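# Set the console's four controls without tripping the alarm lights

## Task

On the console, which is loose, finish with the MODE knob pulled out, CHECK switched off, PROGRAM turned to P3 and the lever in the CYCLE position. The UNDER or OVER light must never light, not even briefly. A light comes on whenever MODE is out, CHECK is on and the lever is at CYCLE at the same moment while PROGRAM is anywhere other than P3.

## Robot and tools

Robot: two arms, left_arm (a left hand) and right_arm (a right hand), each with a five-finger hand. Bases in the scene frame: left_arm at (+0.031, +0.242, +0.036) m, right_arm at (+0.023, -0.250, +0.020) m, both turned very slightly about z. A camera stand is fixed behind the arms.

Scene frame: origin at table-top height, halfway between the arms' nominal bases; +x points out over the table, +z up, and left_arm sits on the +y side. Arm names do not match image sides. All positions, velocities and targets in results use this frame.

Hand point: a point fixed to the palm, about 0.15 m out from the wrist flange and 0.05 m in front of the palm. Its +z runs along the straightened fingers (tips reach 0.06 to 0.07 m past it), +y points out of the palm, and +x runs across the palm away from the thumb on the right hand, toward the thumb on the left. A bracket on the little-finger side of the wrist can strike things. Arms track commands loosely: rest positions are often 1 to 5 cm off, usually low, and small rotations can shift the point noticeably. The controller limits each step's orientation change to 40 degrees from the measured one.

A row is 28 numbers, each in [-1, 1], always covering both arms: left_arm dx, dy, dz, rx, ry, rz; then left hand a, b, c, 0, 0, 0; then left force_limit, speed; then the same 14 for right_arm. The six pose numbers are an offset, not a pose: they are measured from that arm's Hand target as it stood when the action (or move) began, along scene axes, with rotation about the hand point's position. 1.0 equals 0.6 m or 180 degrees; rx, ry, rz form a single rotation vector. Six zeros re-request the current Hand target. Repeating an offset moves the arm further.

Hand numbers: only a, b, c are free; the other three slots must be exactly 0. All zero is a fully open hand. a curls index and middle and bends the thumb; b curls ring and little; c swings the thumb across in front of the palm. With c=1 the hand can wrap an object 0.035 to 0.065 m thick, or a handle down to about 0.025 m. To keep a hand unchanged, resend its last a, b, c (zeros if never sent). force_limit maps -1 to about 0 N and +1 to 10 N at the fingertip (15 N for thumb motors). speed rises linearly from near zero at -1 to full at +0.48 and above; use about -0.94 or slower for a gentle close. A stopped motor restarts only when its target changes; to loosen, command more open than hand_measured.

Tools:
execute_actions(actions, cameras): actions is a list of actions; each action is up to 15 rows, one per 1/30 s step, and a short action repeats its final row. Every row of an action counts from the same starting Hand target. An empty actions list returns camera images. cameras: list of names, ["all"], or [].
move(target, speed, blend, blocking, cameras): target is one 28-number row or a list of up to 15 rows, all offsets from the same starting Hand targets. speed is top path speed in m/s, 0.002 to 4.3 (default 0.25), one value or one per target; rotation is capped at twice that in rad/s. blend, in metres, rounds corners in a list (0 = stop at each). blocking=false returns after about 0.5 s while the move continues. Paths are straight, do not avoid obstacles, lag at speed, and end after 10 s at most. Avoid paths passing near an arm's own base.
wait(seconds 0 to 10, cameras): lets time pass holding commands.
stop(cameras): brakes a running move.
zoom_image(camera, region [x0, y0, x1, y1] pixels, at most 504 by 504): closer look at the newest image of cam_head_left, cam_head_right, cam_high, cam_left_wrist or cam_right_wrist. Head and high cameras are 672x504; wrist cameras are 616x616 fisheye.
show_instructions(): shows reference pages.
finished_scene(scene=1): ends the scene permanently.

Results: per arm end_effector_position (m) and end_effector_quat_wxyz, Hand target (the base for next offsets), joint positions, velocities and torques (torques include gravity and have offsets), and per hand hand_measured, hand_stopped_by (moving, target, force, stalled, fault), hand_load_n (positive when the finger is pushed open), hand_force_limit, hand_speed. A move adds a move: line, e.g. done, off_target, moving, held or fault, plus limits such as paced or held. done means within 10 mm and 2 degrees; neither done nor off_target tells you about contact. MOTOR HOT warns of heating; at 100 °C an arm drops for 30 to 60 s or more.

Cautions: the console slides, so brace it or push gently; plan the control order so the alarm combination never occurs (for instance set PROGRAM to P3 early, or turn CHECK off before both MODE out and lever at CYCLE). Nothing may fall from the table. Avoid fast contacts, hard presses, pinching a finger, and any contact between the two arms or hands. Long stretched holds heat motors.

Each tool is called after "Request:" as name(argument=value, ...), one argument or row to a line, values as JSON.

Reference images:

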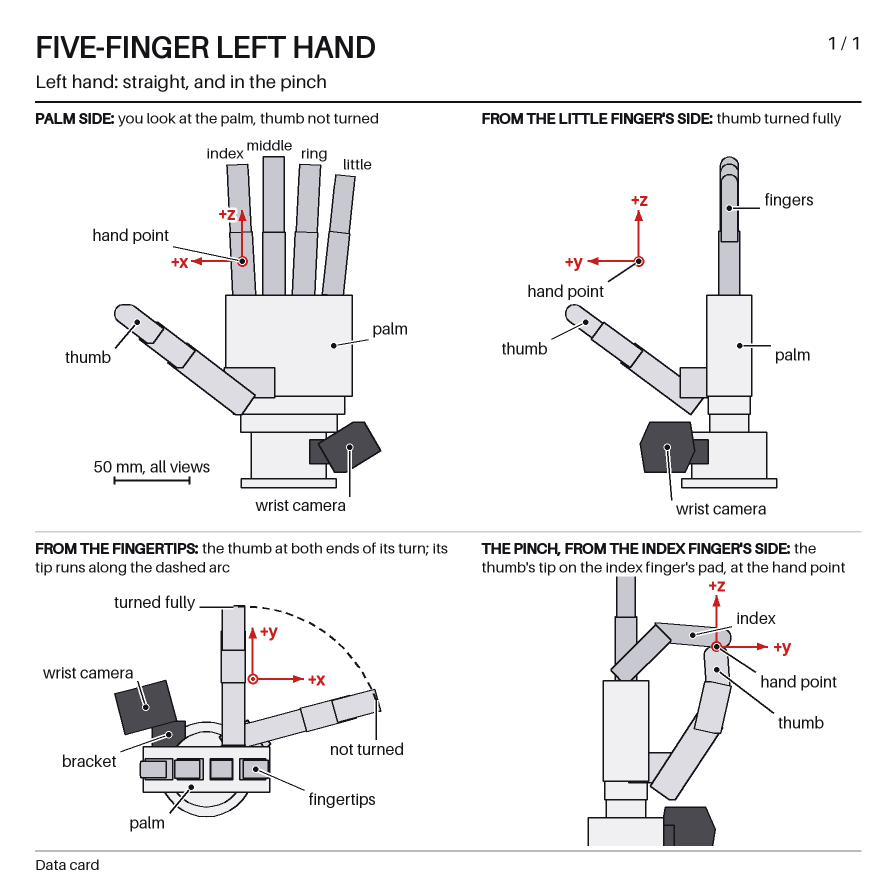

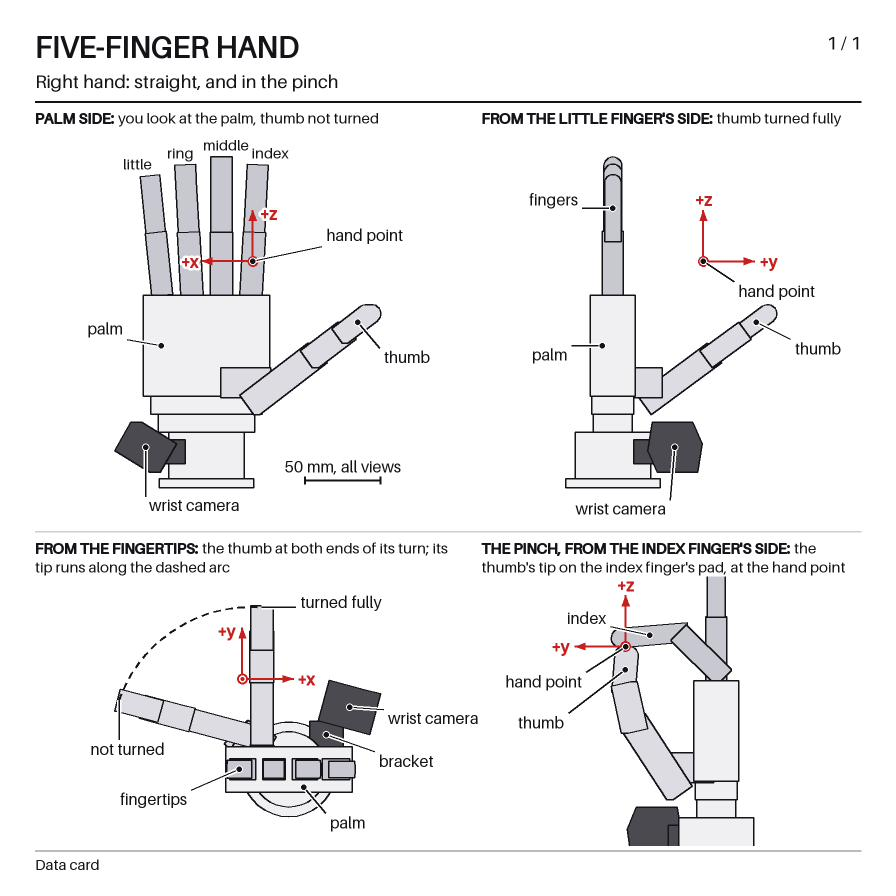

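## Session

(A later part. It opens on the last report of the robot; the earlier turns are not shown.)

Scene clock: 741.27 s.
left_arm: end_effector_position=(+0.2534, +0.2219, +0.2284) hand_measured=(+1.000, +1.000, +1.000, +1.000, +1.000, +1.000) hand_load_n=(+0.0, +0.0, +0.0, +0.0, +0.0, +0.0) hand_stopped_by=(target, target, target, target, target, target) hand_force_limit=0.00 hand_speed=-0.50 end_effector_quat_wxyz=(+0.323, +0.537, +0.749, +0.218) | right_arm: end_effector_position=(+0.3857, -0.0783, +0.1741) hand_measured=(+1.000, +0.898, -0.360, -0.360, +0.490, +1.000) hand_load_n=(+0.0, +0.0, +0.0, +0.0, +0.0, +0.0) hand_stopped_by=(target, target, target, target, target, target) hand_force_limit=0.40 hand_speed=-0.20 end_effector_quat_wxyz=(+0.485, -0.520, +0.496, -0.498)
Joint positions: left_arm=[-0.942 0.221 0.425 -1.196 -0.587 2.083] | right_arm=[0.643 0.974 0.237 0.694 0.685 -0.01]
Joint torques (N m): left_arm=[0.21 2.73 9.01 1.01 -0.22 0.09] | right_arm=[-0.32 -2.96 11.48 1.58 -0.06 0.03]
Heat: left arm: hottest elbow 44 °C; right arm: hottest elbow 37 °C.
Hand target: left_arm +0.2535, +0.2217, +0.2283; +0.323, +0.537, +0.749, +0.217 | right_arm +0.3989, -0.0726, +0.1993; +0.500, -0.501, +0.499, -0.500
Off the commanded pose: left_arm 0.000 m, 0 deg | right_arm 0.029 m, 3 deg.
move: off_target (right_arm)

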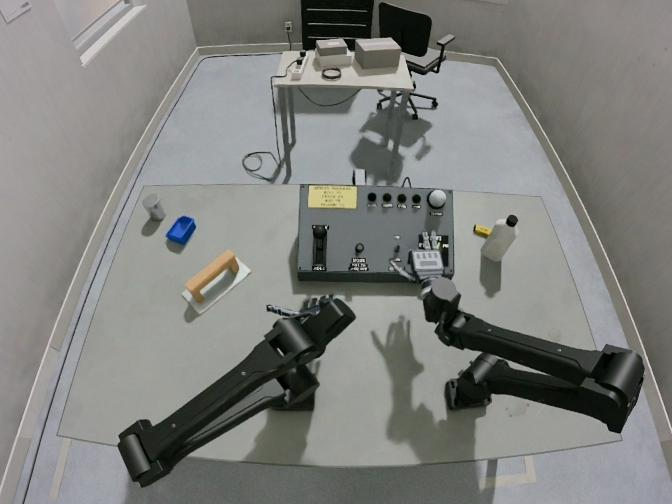

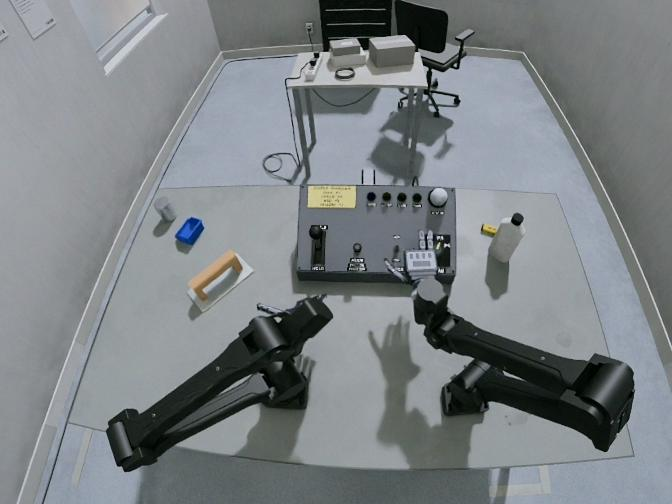

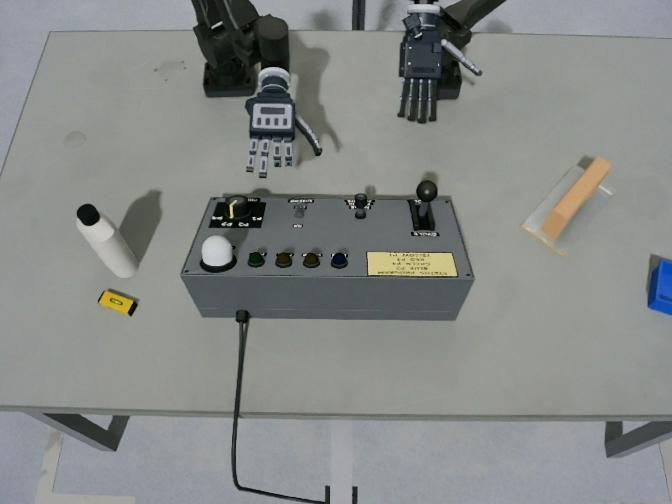

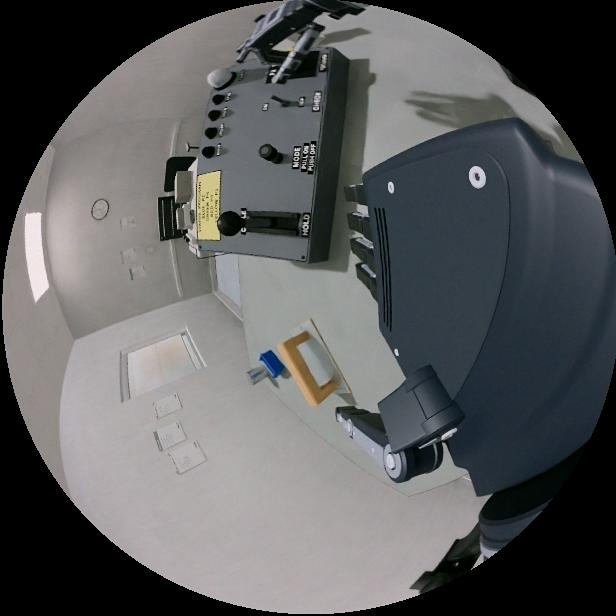

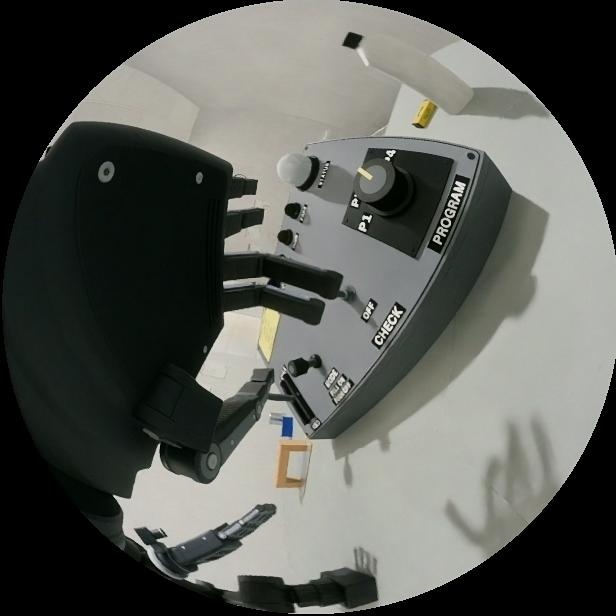

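Request:
move(
  target=[
    [0,0,0,0,0,0,0,0,0,0,0,0,0,-0.5,0.144,-0.02,0.02,0,0,0,0.64,0,0,0,0,0,0.4,-0.2],
    [0,0,0,0,0,0,0,0,0,0,0,0,0,-0.5,0.144,-0.02,-0.062,0,0,0,0.64,0,0,0,0,0,0.4,-0.2],
    [0,0,0,0,0,0,0,0,0,0,0,0,0,-0.5,0.144,0.047,-0.065,0,0,0,0.64,0,0,0,0,0,0.4,-0.2],
  ],
  speed=0.1,
  blend=0.008,
  cameras=["cam_right_wrist", "cam_high", "cam_left_wrist"],
)

Request:
zoom_image(
  camera="cam_right_wrist",
  region=[230, 230, 390, 390],
)

Request:
zoom_image(
  camera="cam_high",
  region=[220, 120, 380, 240],
)

Scene clock: 867.77 s.
left_arm: end_effector_position=(+0.2534, +0.2219, +0.2284) hand_measured=(+1.000, +1.000, +1.000, +1.000, +1.000, +1.000) hand_load_n=(+0.0, +0.0, +0.0, +0.0, +0.0, +0.0) hand_stopped_by=(target, target, target, target, target, target) hand_force_limit=0.00 hand_speed=-0.50 end_effector_quat_wxyz=(+0.323, +0.537, +0.749, +0.218) | right_arm: end_effector_position=(+0.4730, -0.0571, +0.1443) hand_measured=(+1.000, +0.904, -0.280, -0.280, +0.520, +1.000) hand_load_n=(+0.0, +0.0, +0.0, +0.0, +0.0, -0.5) hand_stopped_by=(target, target, target, target, target, target) hand_force_limit=0.40 hand_speed=-0.20 end_effector_quat_wxyz=(+0.481, -0.516, +0.502, -0.499)
Joint positions: left_arm=[-0.942 0.221 0.425 -1.196 -0.587 2.083] | right_arm=[0.52 1.394 0.406 0.942 0.575 -0.007]
Joint torques (N m): left_arm=[0.67 2.67 9.17 0.95 -0.26 0.09] | right_arm=[1.44 -5.13 9.32 3.06 0.17 0.03]
Heat: left arm: hottest elbow 45 °C; right arm: hottest elbow 44 °C.
Hand target: left_arm +0.2535, +0.2217, +0.2283; +0.323, +0.537, +0.749, +0.217 | right_arm +0.4855, -0.0445, +0.1604; +0.500, -0.500, +0.500, -0.500
Off the commanded pose: left_arm 0.000 m, 0 deg | right_arm 0.024 m, 3 deg.
move: off_target (right_arm)
Images, in order (width x height): cam_high 672x504, cam_left_wrist 616x616, cam_right_wrist 616x616.

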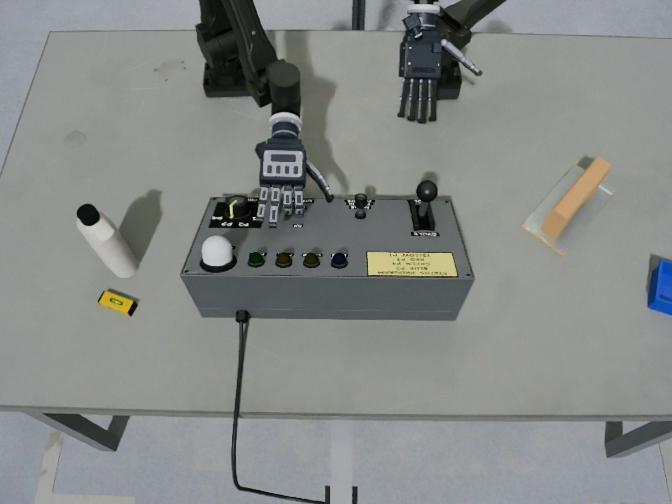

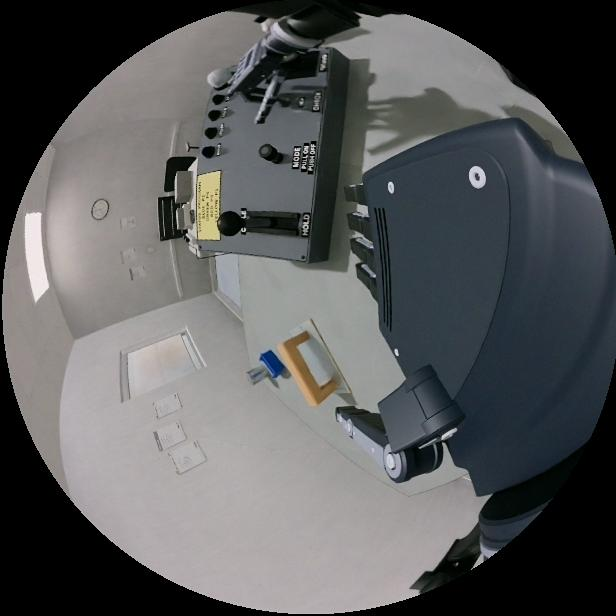

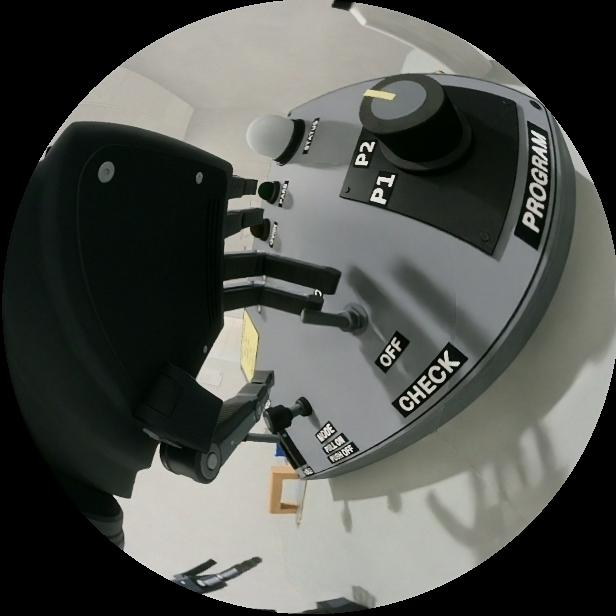

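Scaled by 3.150 from the camera's 616x616 image, which has a finer 880x880 frame.

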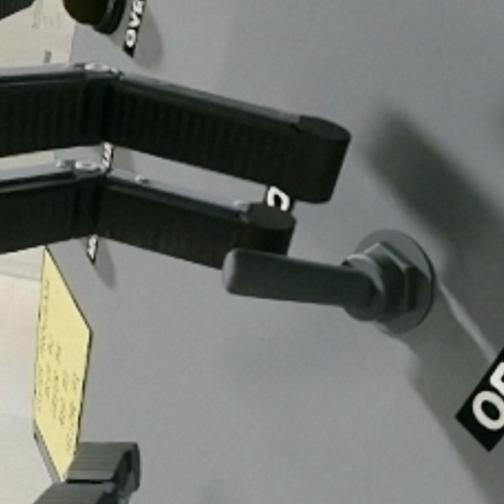

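Scaled by 3.150.

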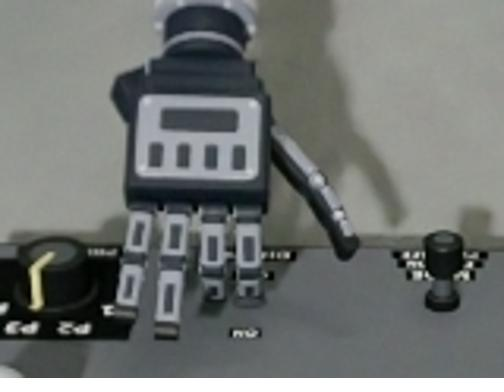

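Request:
move(
  target=[0,0,0,0,0,0,0,0,0,0,0,0,0,-0.5,-0.078,-0.012,-0.054,0,0,0,0.64,0,0,0,0,0,0.4,-0.2],
  speed=0.08,
  cameras=["cam_right_wrist", "cam_high", "cam_left_wrist"],
)

Request:
zoom_image(
  camera="cam_right_wrist",
  region=[230, 230, 390, 390],
)

Request:
zoom_image(
  camera="cam_high",
  region=[220, 120, 380, 240],
)

Request:
zoom_image(
  camera="cam_left_wrist",
  region=[230, 60, 340, 170],
)

Scene clock: 877.20 s.
left_arm: end_effector_position=(+0.2534, +0.2219, +0.2284) hand_measured=(+1.000, +1.000, +1.000, +1.000, +1.000, +1.000) hand_load_n=(+0.0, +0.0, +0.0, +0.0, +0.0, +0.0) hand_stopped_by=(target, target, target, target, target, target) hand_force_limit=0.00 hand_speed=-0.50 end_effector_quat_wxyz=(+0.323, +0.537, +0.749, +0.218) | right_arm: end_effector_position=(+0.4474, -0.0548, +0.1433) hand_measured=(+1.000, +0.904, -0.280, -0.280, +0.520, +1.000) hand_load_n=(+0.0, +0.0, +0.0, +3.5, +0.0, +0.0) hand_stopped_by=(target, target, target, target, target, target) hand_force_limit=0.40 hand_speed=-0.20 end_effector_quat_wxyz=(+0.508, -0.485, +0.503, -0.504)
Joint positions: left_arm=[-0.942 0.221 0.425 -1.196 -0.587 2.083] | right_arm=[0.58 1.422 0.329 1.125 0.646 0.003]
Joint torques (N m): left_arm=[0.32 3.08 8.85 0.96 -0.24 0.07] | right_arm=[1.9 -3.84 4.07 2.4 0.08 -0.07]
Heat: left arm: hottest elbow 45 °C; right arm: hottest elbow 44 °C.
Hand target: left_arm +0.2535, +0.2217, +0.2283; +0.323, +0.537, +0.749, +0.217 | right_arm +0.4386, -0.0517, +0.1279; +0.500, -0.500, +0.500, -0.500
Off the commanded pose: left_arm 0.000 m, 0 deg | right_arm 0.018 m, 2 deg.
move: off_target (right_arm)
Images, in order (width x height): cam_high 672x504, cam_left_wrist 616x616, cam_right_wrist 616x616.

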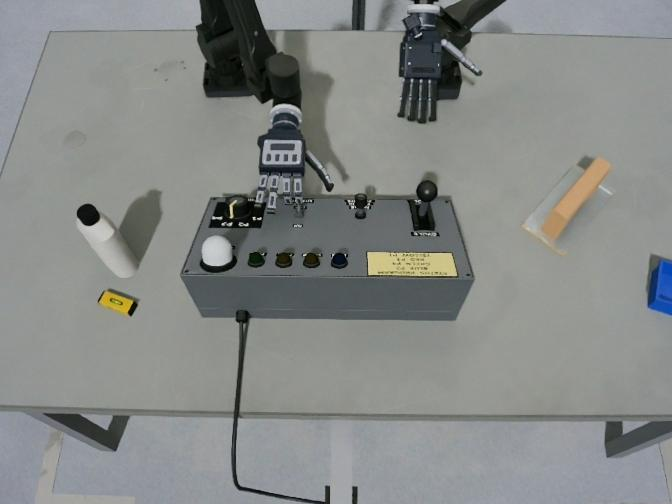

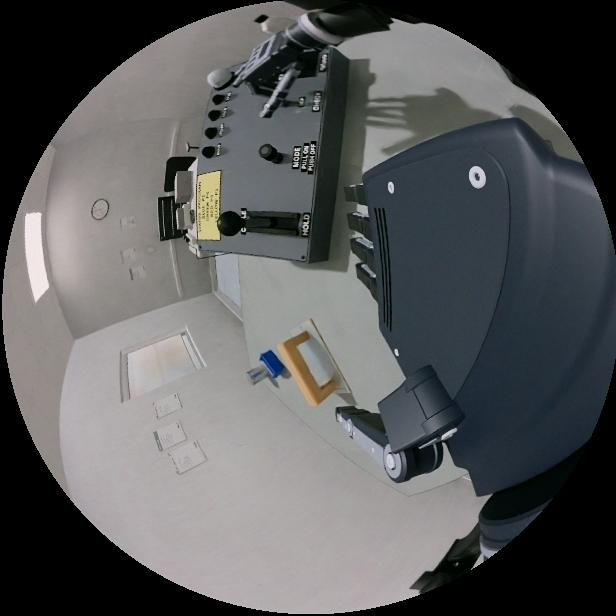

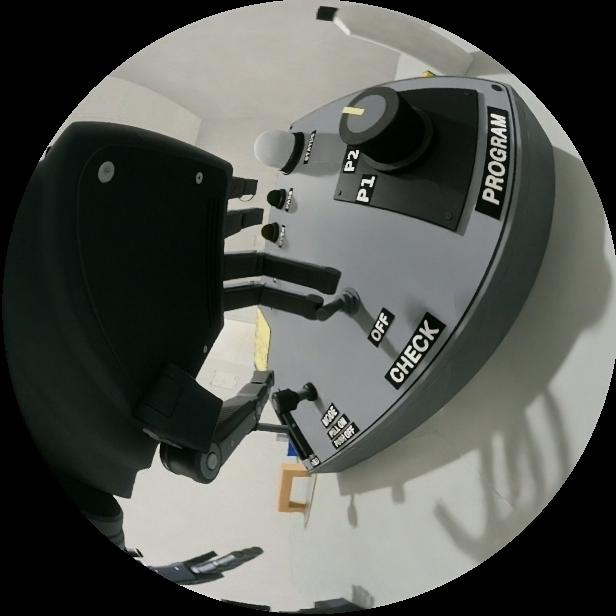

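Scaled by 3.150 from the camera's 616x616 image, which has a finer 880x880 frame.

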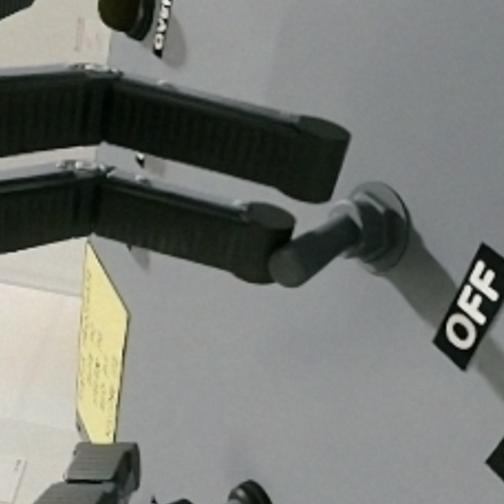

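Scaled by 3.150.

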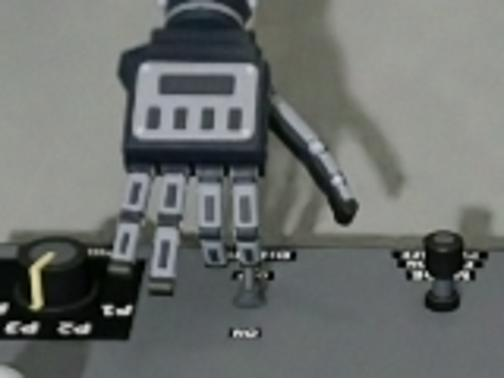

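Scaled by 4.582 from the camera's 616x616 image, which has a finer 880x880 frame.

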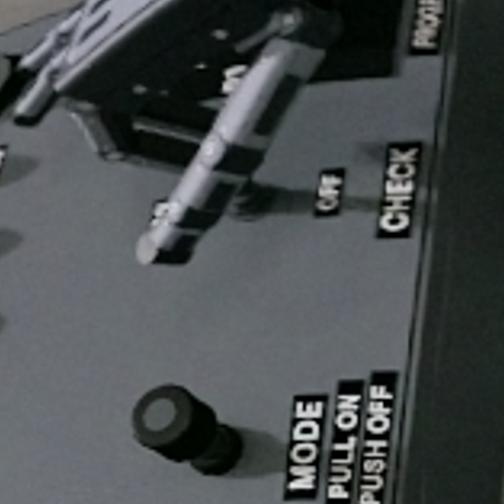

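Request:
move(
  target=[
    [0,0,0,0,0,0,0,0,0,0,0,0,0,-0.5,0.05,0,0.06,0,0,0,0.64,0,0,0,0,0,0.4,-0.2],
    [0,0,0,0,0,0,0,0,0,0,0,0,0,-0.5,0.0,-0.05,0.17,0,0,0,0.64,0,0,0,0,0,0.4,-0.2],
    [0,0,0,0,0,0,0,0,0,0,0,0,0,-0.5,-0.07,-0.05,0.17,0,0,0,0.3,0,0,0,0,0,0.4,-0.2],
  ],
  speed=0.12,
  blend=0.015,
  cameras=["all"],
)

Request:
zoom_image(
  camera="cam_right_wrist",
  region=[330, 270, 490, 430],
)

Request:
zoom_image(
  camera="cam_high",
  region=[220, 120, 380, 240],
)

Request:
zoom_image(
  camera="cam_left_wrist",
  region=[230, 60, 340, 170],
)

Scene clock: 891.13 s.
left_arm: end_effector_position=(+0.2534, +0.2219, +0.2284) hand_measured=(+1.000, +1.000, +1.000, +1.000, +1.000, +1.000) hand_load_n=(+0.0, +0.0, +0.0, +0.0, +0.0, +0.0) hand_stopped_by=(target, target, target, target, target, target) hand_force_limit=0.00 hand_speed=-0.50 end_effector_quat_wxyz=(+0.323, +0.537, +0.749, +0.218) | right_arm: end_effector_position=(+0.3993, -0.0843, +0.2278) hand_measured=(+1.000, +0.956, +0.400, +0.400, +0.776, +1.000) hand_load_n=(+0.0, +0.0, +0.0, +0.0, +0.0, +0.0) hand_stopped_by=(target, target, target, target, target, target) hand_force_limit=0.40 hand_speed=-0.20 end_effector_quat_wxyz=(+0.499, -0.498, +0.502, -0.501)
Joint positions: left_arm=[-0.942 0.221 0.425 -1.196 -0.587 2.083] | right_arm=[0.595 0.85 0.324 0.526 0.652 0.001]
Joint torques (N m): left_arm=[-0.03 3.02 9.02 1.21 -0.25 0.08] | right_arm=[1.55 -2.55 8.99 1.51 0.13 -0.07]
Heat: left arm: hottest elbow 45 °C; right arm: hottest elbow 42 °C.
Hand target: left_arm +0.2535, +0.2217, +0.2283; +0.323, +0.537, +0.749, +0.217 | right_arm +0.3966, -0.0817, +0.2299; +0.500, -0.500, +0.500, -0.500
Off the commanded pose: left_arm 0.000 m, 0 deg | right_arm 0.004 m, 0 deg.
move: done

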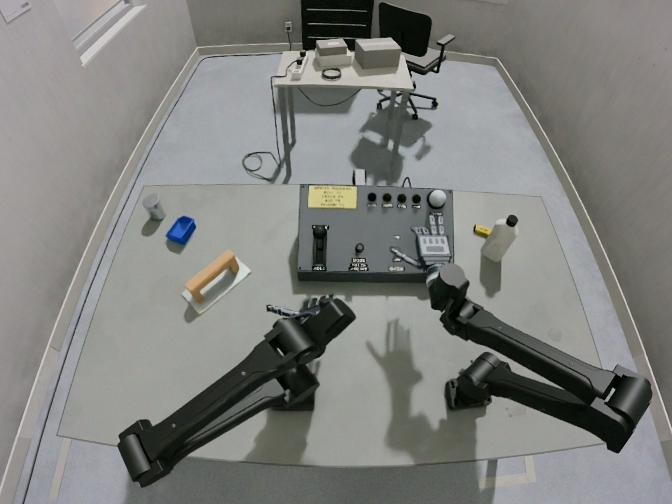

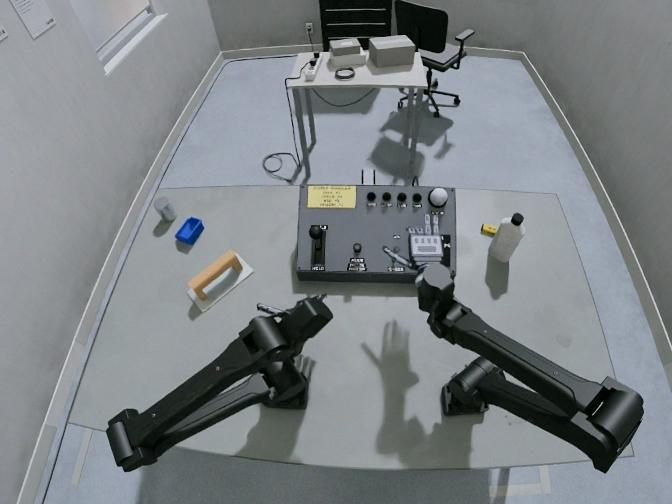

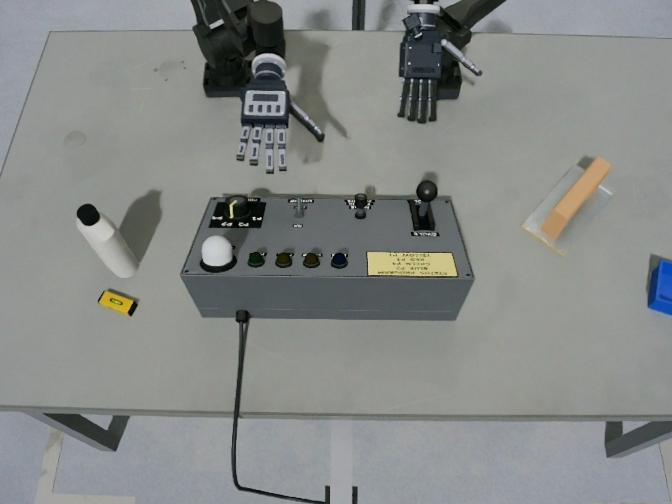

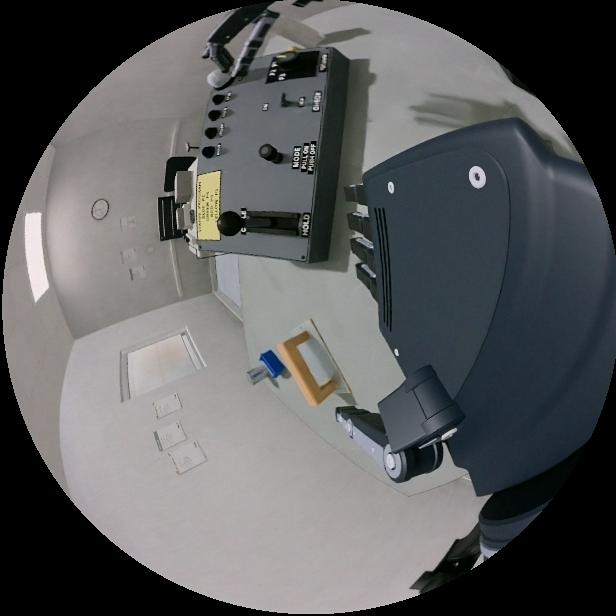

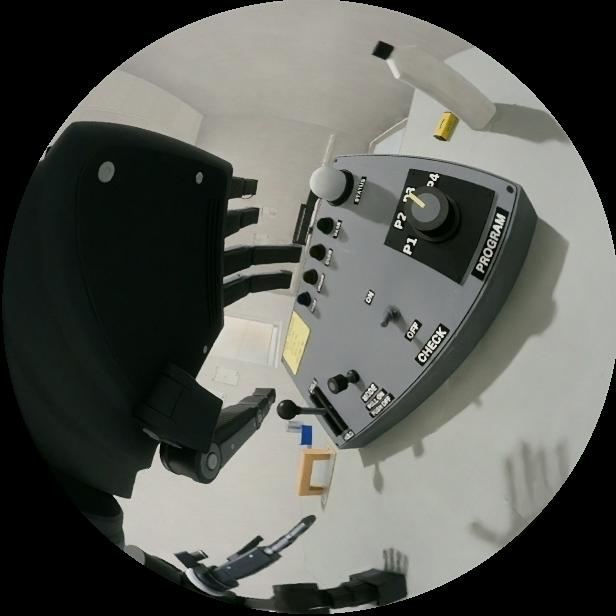

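Scaled by 3.150 from the camera's 616x616 image, which has a finer 880x880 frame.

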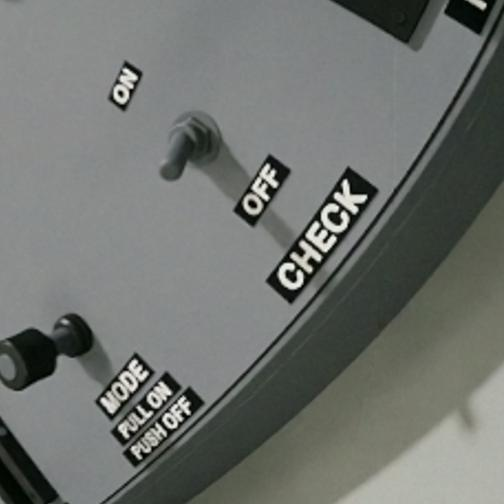

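Scaled by 3.150.

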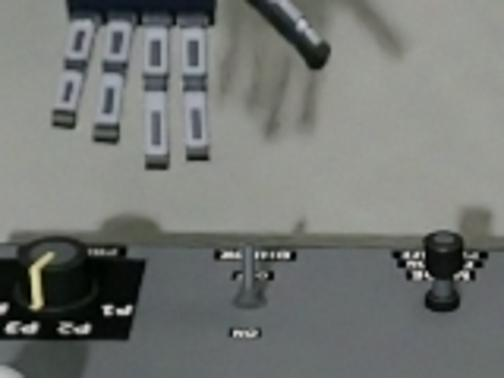

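Scaled by 4.582 from the camera's 616x616 image, which has a finer 880x880 frame.

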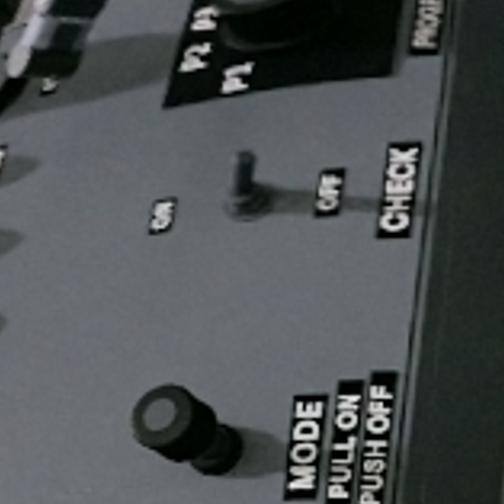

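Request:
move(
  target=[0,0,0,0,0,0,0,0,0,0,0,0,0,-0.5,0.047,0.26,-0.035,0,0,0,0.1,0,0.92,0,0,0,0.2,0],
  speed=0.15,
  cameras=["cam_right_wrist", "cam_high", "cam_left_wrist"],
)

Request:
zoom_image(
  camera="cam_right_wrist",
  region=[230, 230, 390, 390],
)

Request:
zoom_image(
  camera="cam_high",
  region=[280, 120, 440, 240],
)

Request:
zoom_image(
  camera="cam_left_wrist",
  region=[190, 60, 350, 220],
)

Scene clock: 940.37 s.
left_arm: end_effector_position=(+0.2534, +0.2219, +0.2284) hand_measured=(+1.000, +1.000, +1.000, +1.000, +1.000, +1.000) hand_load_n=(+0.0, +0.0, +0.0, +0.0, +0.0, +0.0) hand_stopped_by=(target, target, target, target, target, target) hand_force_limit=0.00 hand_speed=-0.50 end_effector_quat_wxyz=(+0.323, +0.537, +0.749, +0.218) | right_arm: end_effector_position=(+0.4165, +0.0582, +0.1912) hand_measured=(+1.000, +0.986, +0.938, +0.800, +0.604, -0.840) hand_load_n=(+0.0, +0.0, +0.0, +0.0, +0.0, +0.0) hand_stopped_by=(target, target, target, target, target, target) hand_force_limit=0.20 hand_speed=0.00 end_effector_quat_wxyz=(+0.483, -0.516, +0.499, -0.503)
Joint positions: left_arm=[-0.942 0.221 0.425 -1.196 -0.587 2.083] | right_arm=[0.899 1.347 0.551 0.746 0.953 0.004]
Joint torques (N m): left_arm=[0.32 3.37 9.02 0.96 -0.26 0.07] | right_arm=[1.08 -5.83 10.8 2.8 0.2 -0.09]
Heat: left arm: hottest elbow 45 °C; right arm: hottest elbow 42 °C.
Hand target: left_arm +0.2535, +0.2217, +0.2283; +0.323, +0.537, +0.749, +0.217 | right_arm +0.4247, +0.0744, +0.2091; +0.500, -0.500, +0.500, -0.500
Off the commanded pose: left_arm 0.000 m, 0 deg | right_arm 0.025 m, 3 deg.
move: off_target (right_arm)
Images, in order (width x height): cam_high 672x504, cam_left_wrist 616x616, cam_right_wrist 616x616.

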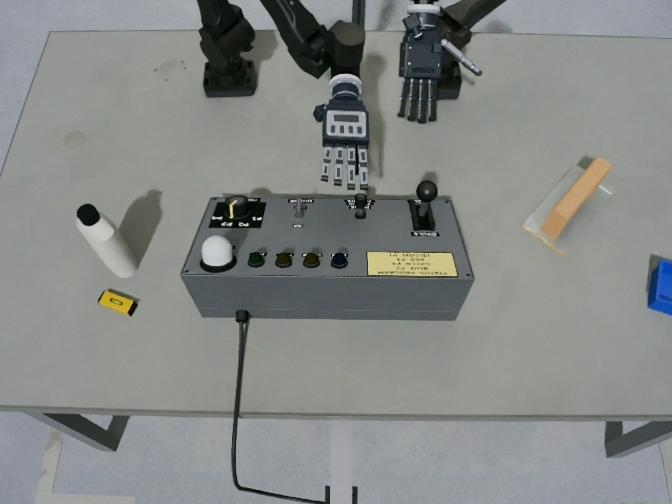

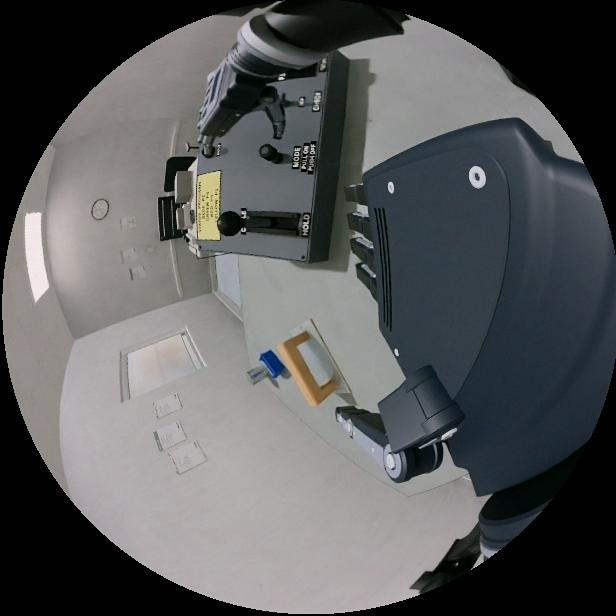

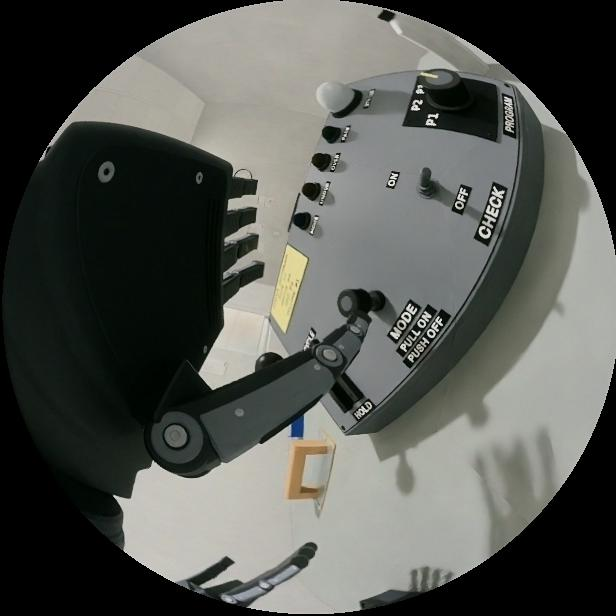

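Scaled by 3.150 from the camera's 616x616 image, which has a finer 880x880 frame.

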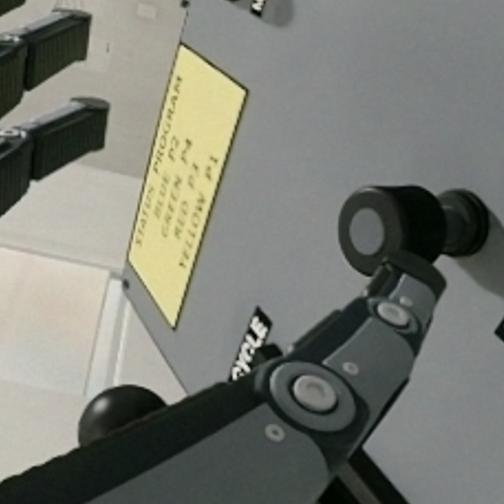

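Scaled by 3.150.

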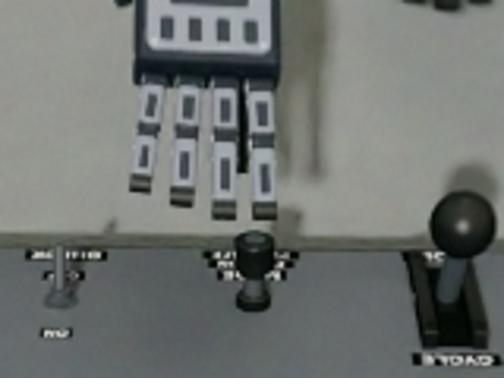

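Scaled by 3.150 from the camera's 616x616 image, which has a finer 880x880 frame.

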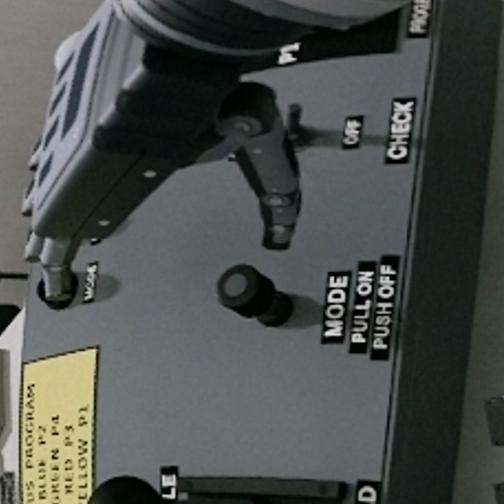

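Request:
move(
  target=[
    [0,0,0,0,0,0,0,0,0,0,0,0,0,-0.5,0.007,0.022,0,0,0,0,0.1,0.333,1,0,0,0,0.2,0],
    [0,0,0,0,0,0,0,0,0,0,0,0,0,-0.5,0.044,0.022,-0.0745,0,0,0,0.1,0.333,1,0,0,0,0.2,0],
  ],
  speed=0.1,
  cameras=["cam_right_wrist", "cam_high", "cam_left_wrist"],
)

Request:
zoom_image(
  camera="cam_right_wrist",
  region=[230, 200, 420, 390],
)

Request:
zoom_image(
  camera="cam_high",
  region=[280, 120, 440, 240],
)

Request:
zoom_image(
  camera="cam_left_wrist",
  region=[190, 60, 350, 220],
)

Scene clock: 998.90 s.
left_arm: end_effector_position=(+0.2534, +0.2219, +0.2284) hand_measured=(+1.000, +1.000, +1.000, +1.000, +1.000, +1.000) hand_load_n=(+0.0, +0.0, +0.0, +0.0, +0.0, +0.0) hand_stopped_by=(target, target, target, target, target, target) hand_force_limit=0.00 hand_speed=-0.50 end_effector_quat_wxyz=(+0.323, +0.537, +0.749, +0.218) | right_arm: end_effector_position=(+0.4377, +0.0786, +0.1498) hand_measured=(+0.344, +0.352, +0.866, +0.866, +0.674, -1.000) hand_load_n=(+0.0, +0.0, +0.0, -0.5, +0.0, +0.0) hand_stopped_by=(target, target, target, target, target, target) hand_force_limit=0.20 hand_speed=0.00 end_effector_quat_wxyz=(+0.487, -0.517, +0.496, -0.499)
Joint positions: left_arm=[-0.942 0.221 0.425 -1.196 -0.587 2.083] | right_arm=[0.881 1.537 0.585 0.906 0.924 0.004]
Joint torques (N m): left_arm=[-0.09 2.78 9.2 1.05 -0.24 0.06] | right_arm=[-0.03 -7.06 9.4 2.77 -0.04 -0.11]
Heat: left arm: hottest elbow 45 °C; right arm: hottest elbow 42 °C.
Hand target: left_arm +0.2535, +0.2217, +0.2283; +0.323, +0.537, +0.749, +0.217 | right_arm +0.4511, +0.0876, +0.1642; +0.500, -0.500, +0.499, -0.500
Off the commanded pose: left_arm 0.000 m, 0 deg | right_arm 0.022 m, 3 deg.
move: off_target (right_arm)
Images, in order (width x height): cam_high 672x504, cam_left_wrist 616x616, cam_right_wrist 616x616.

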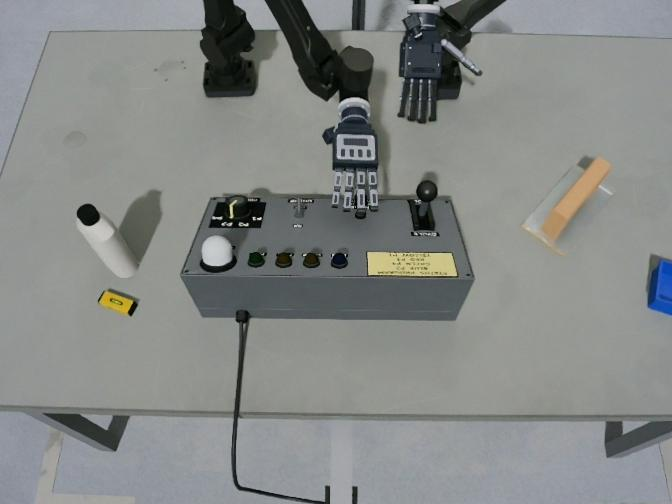

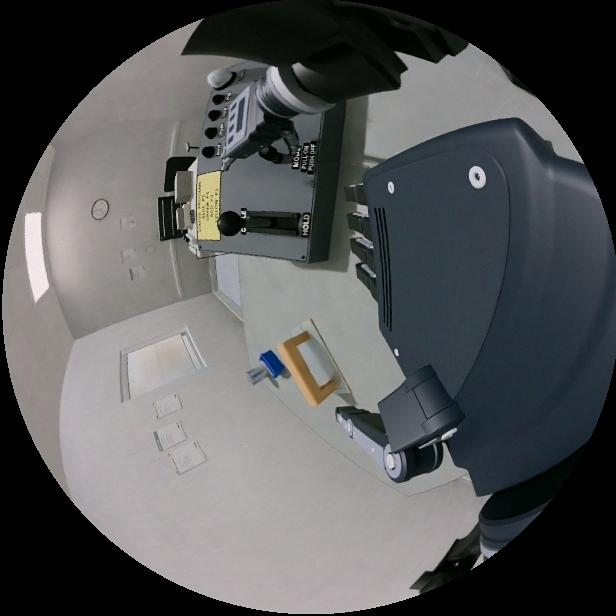

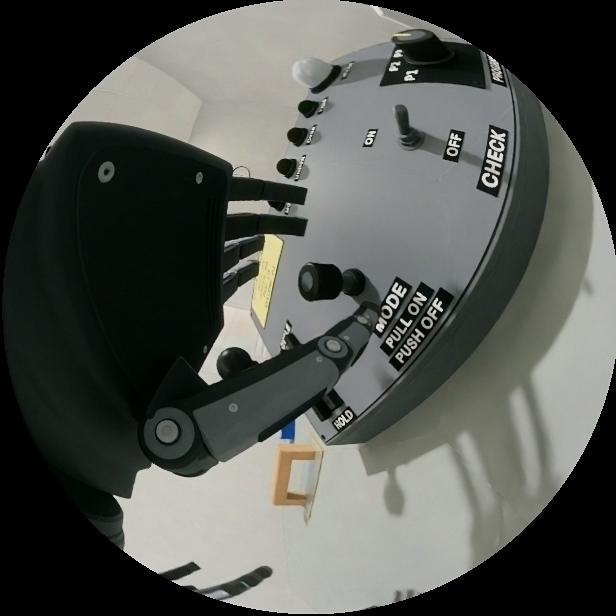

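Scaled by 2.653 from the camera's 616x616 image, which has a finer 880x880 frame.

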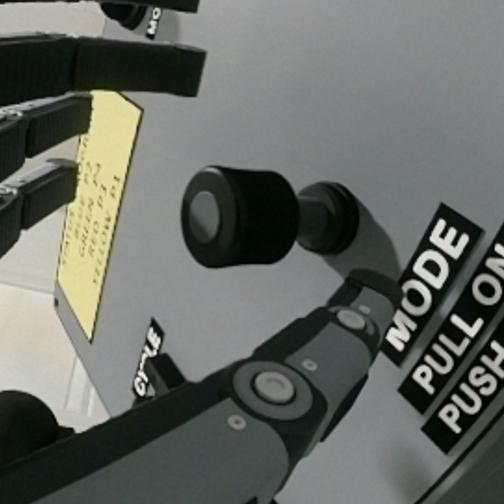

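Scaled by 3.150.

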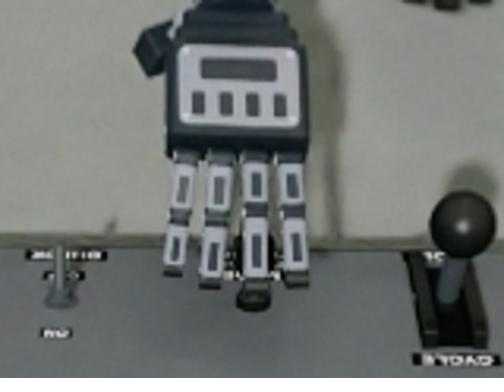

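Scaled by 3.150 from the camera's 616x616 image, which has a finer 880x880 frame.

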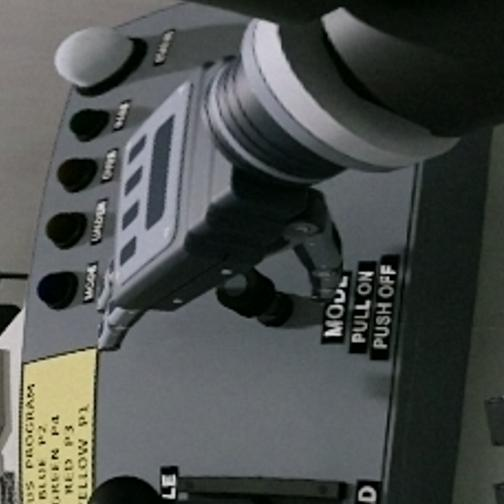

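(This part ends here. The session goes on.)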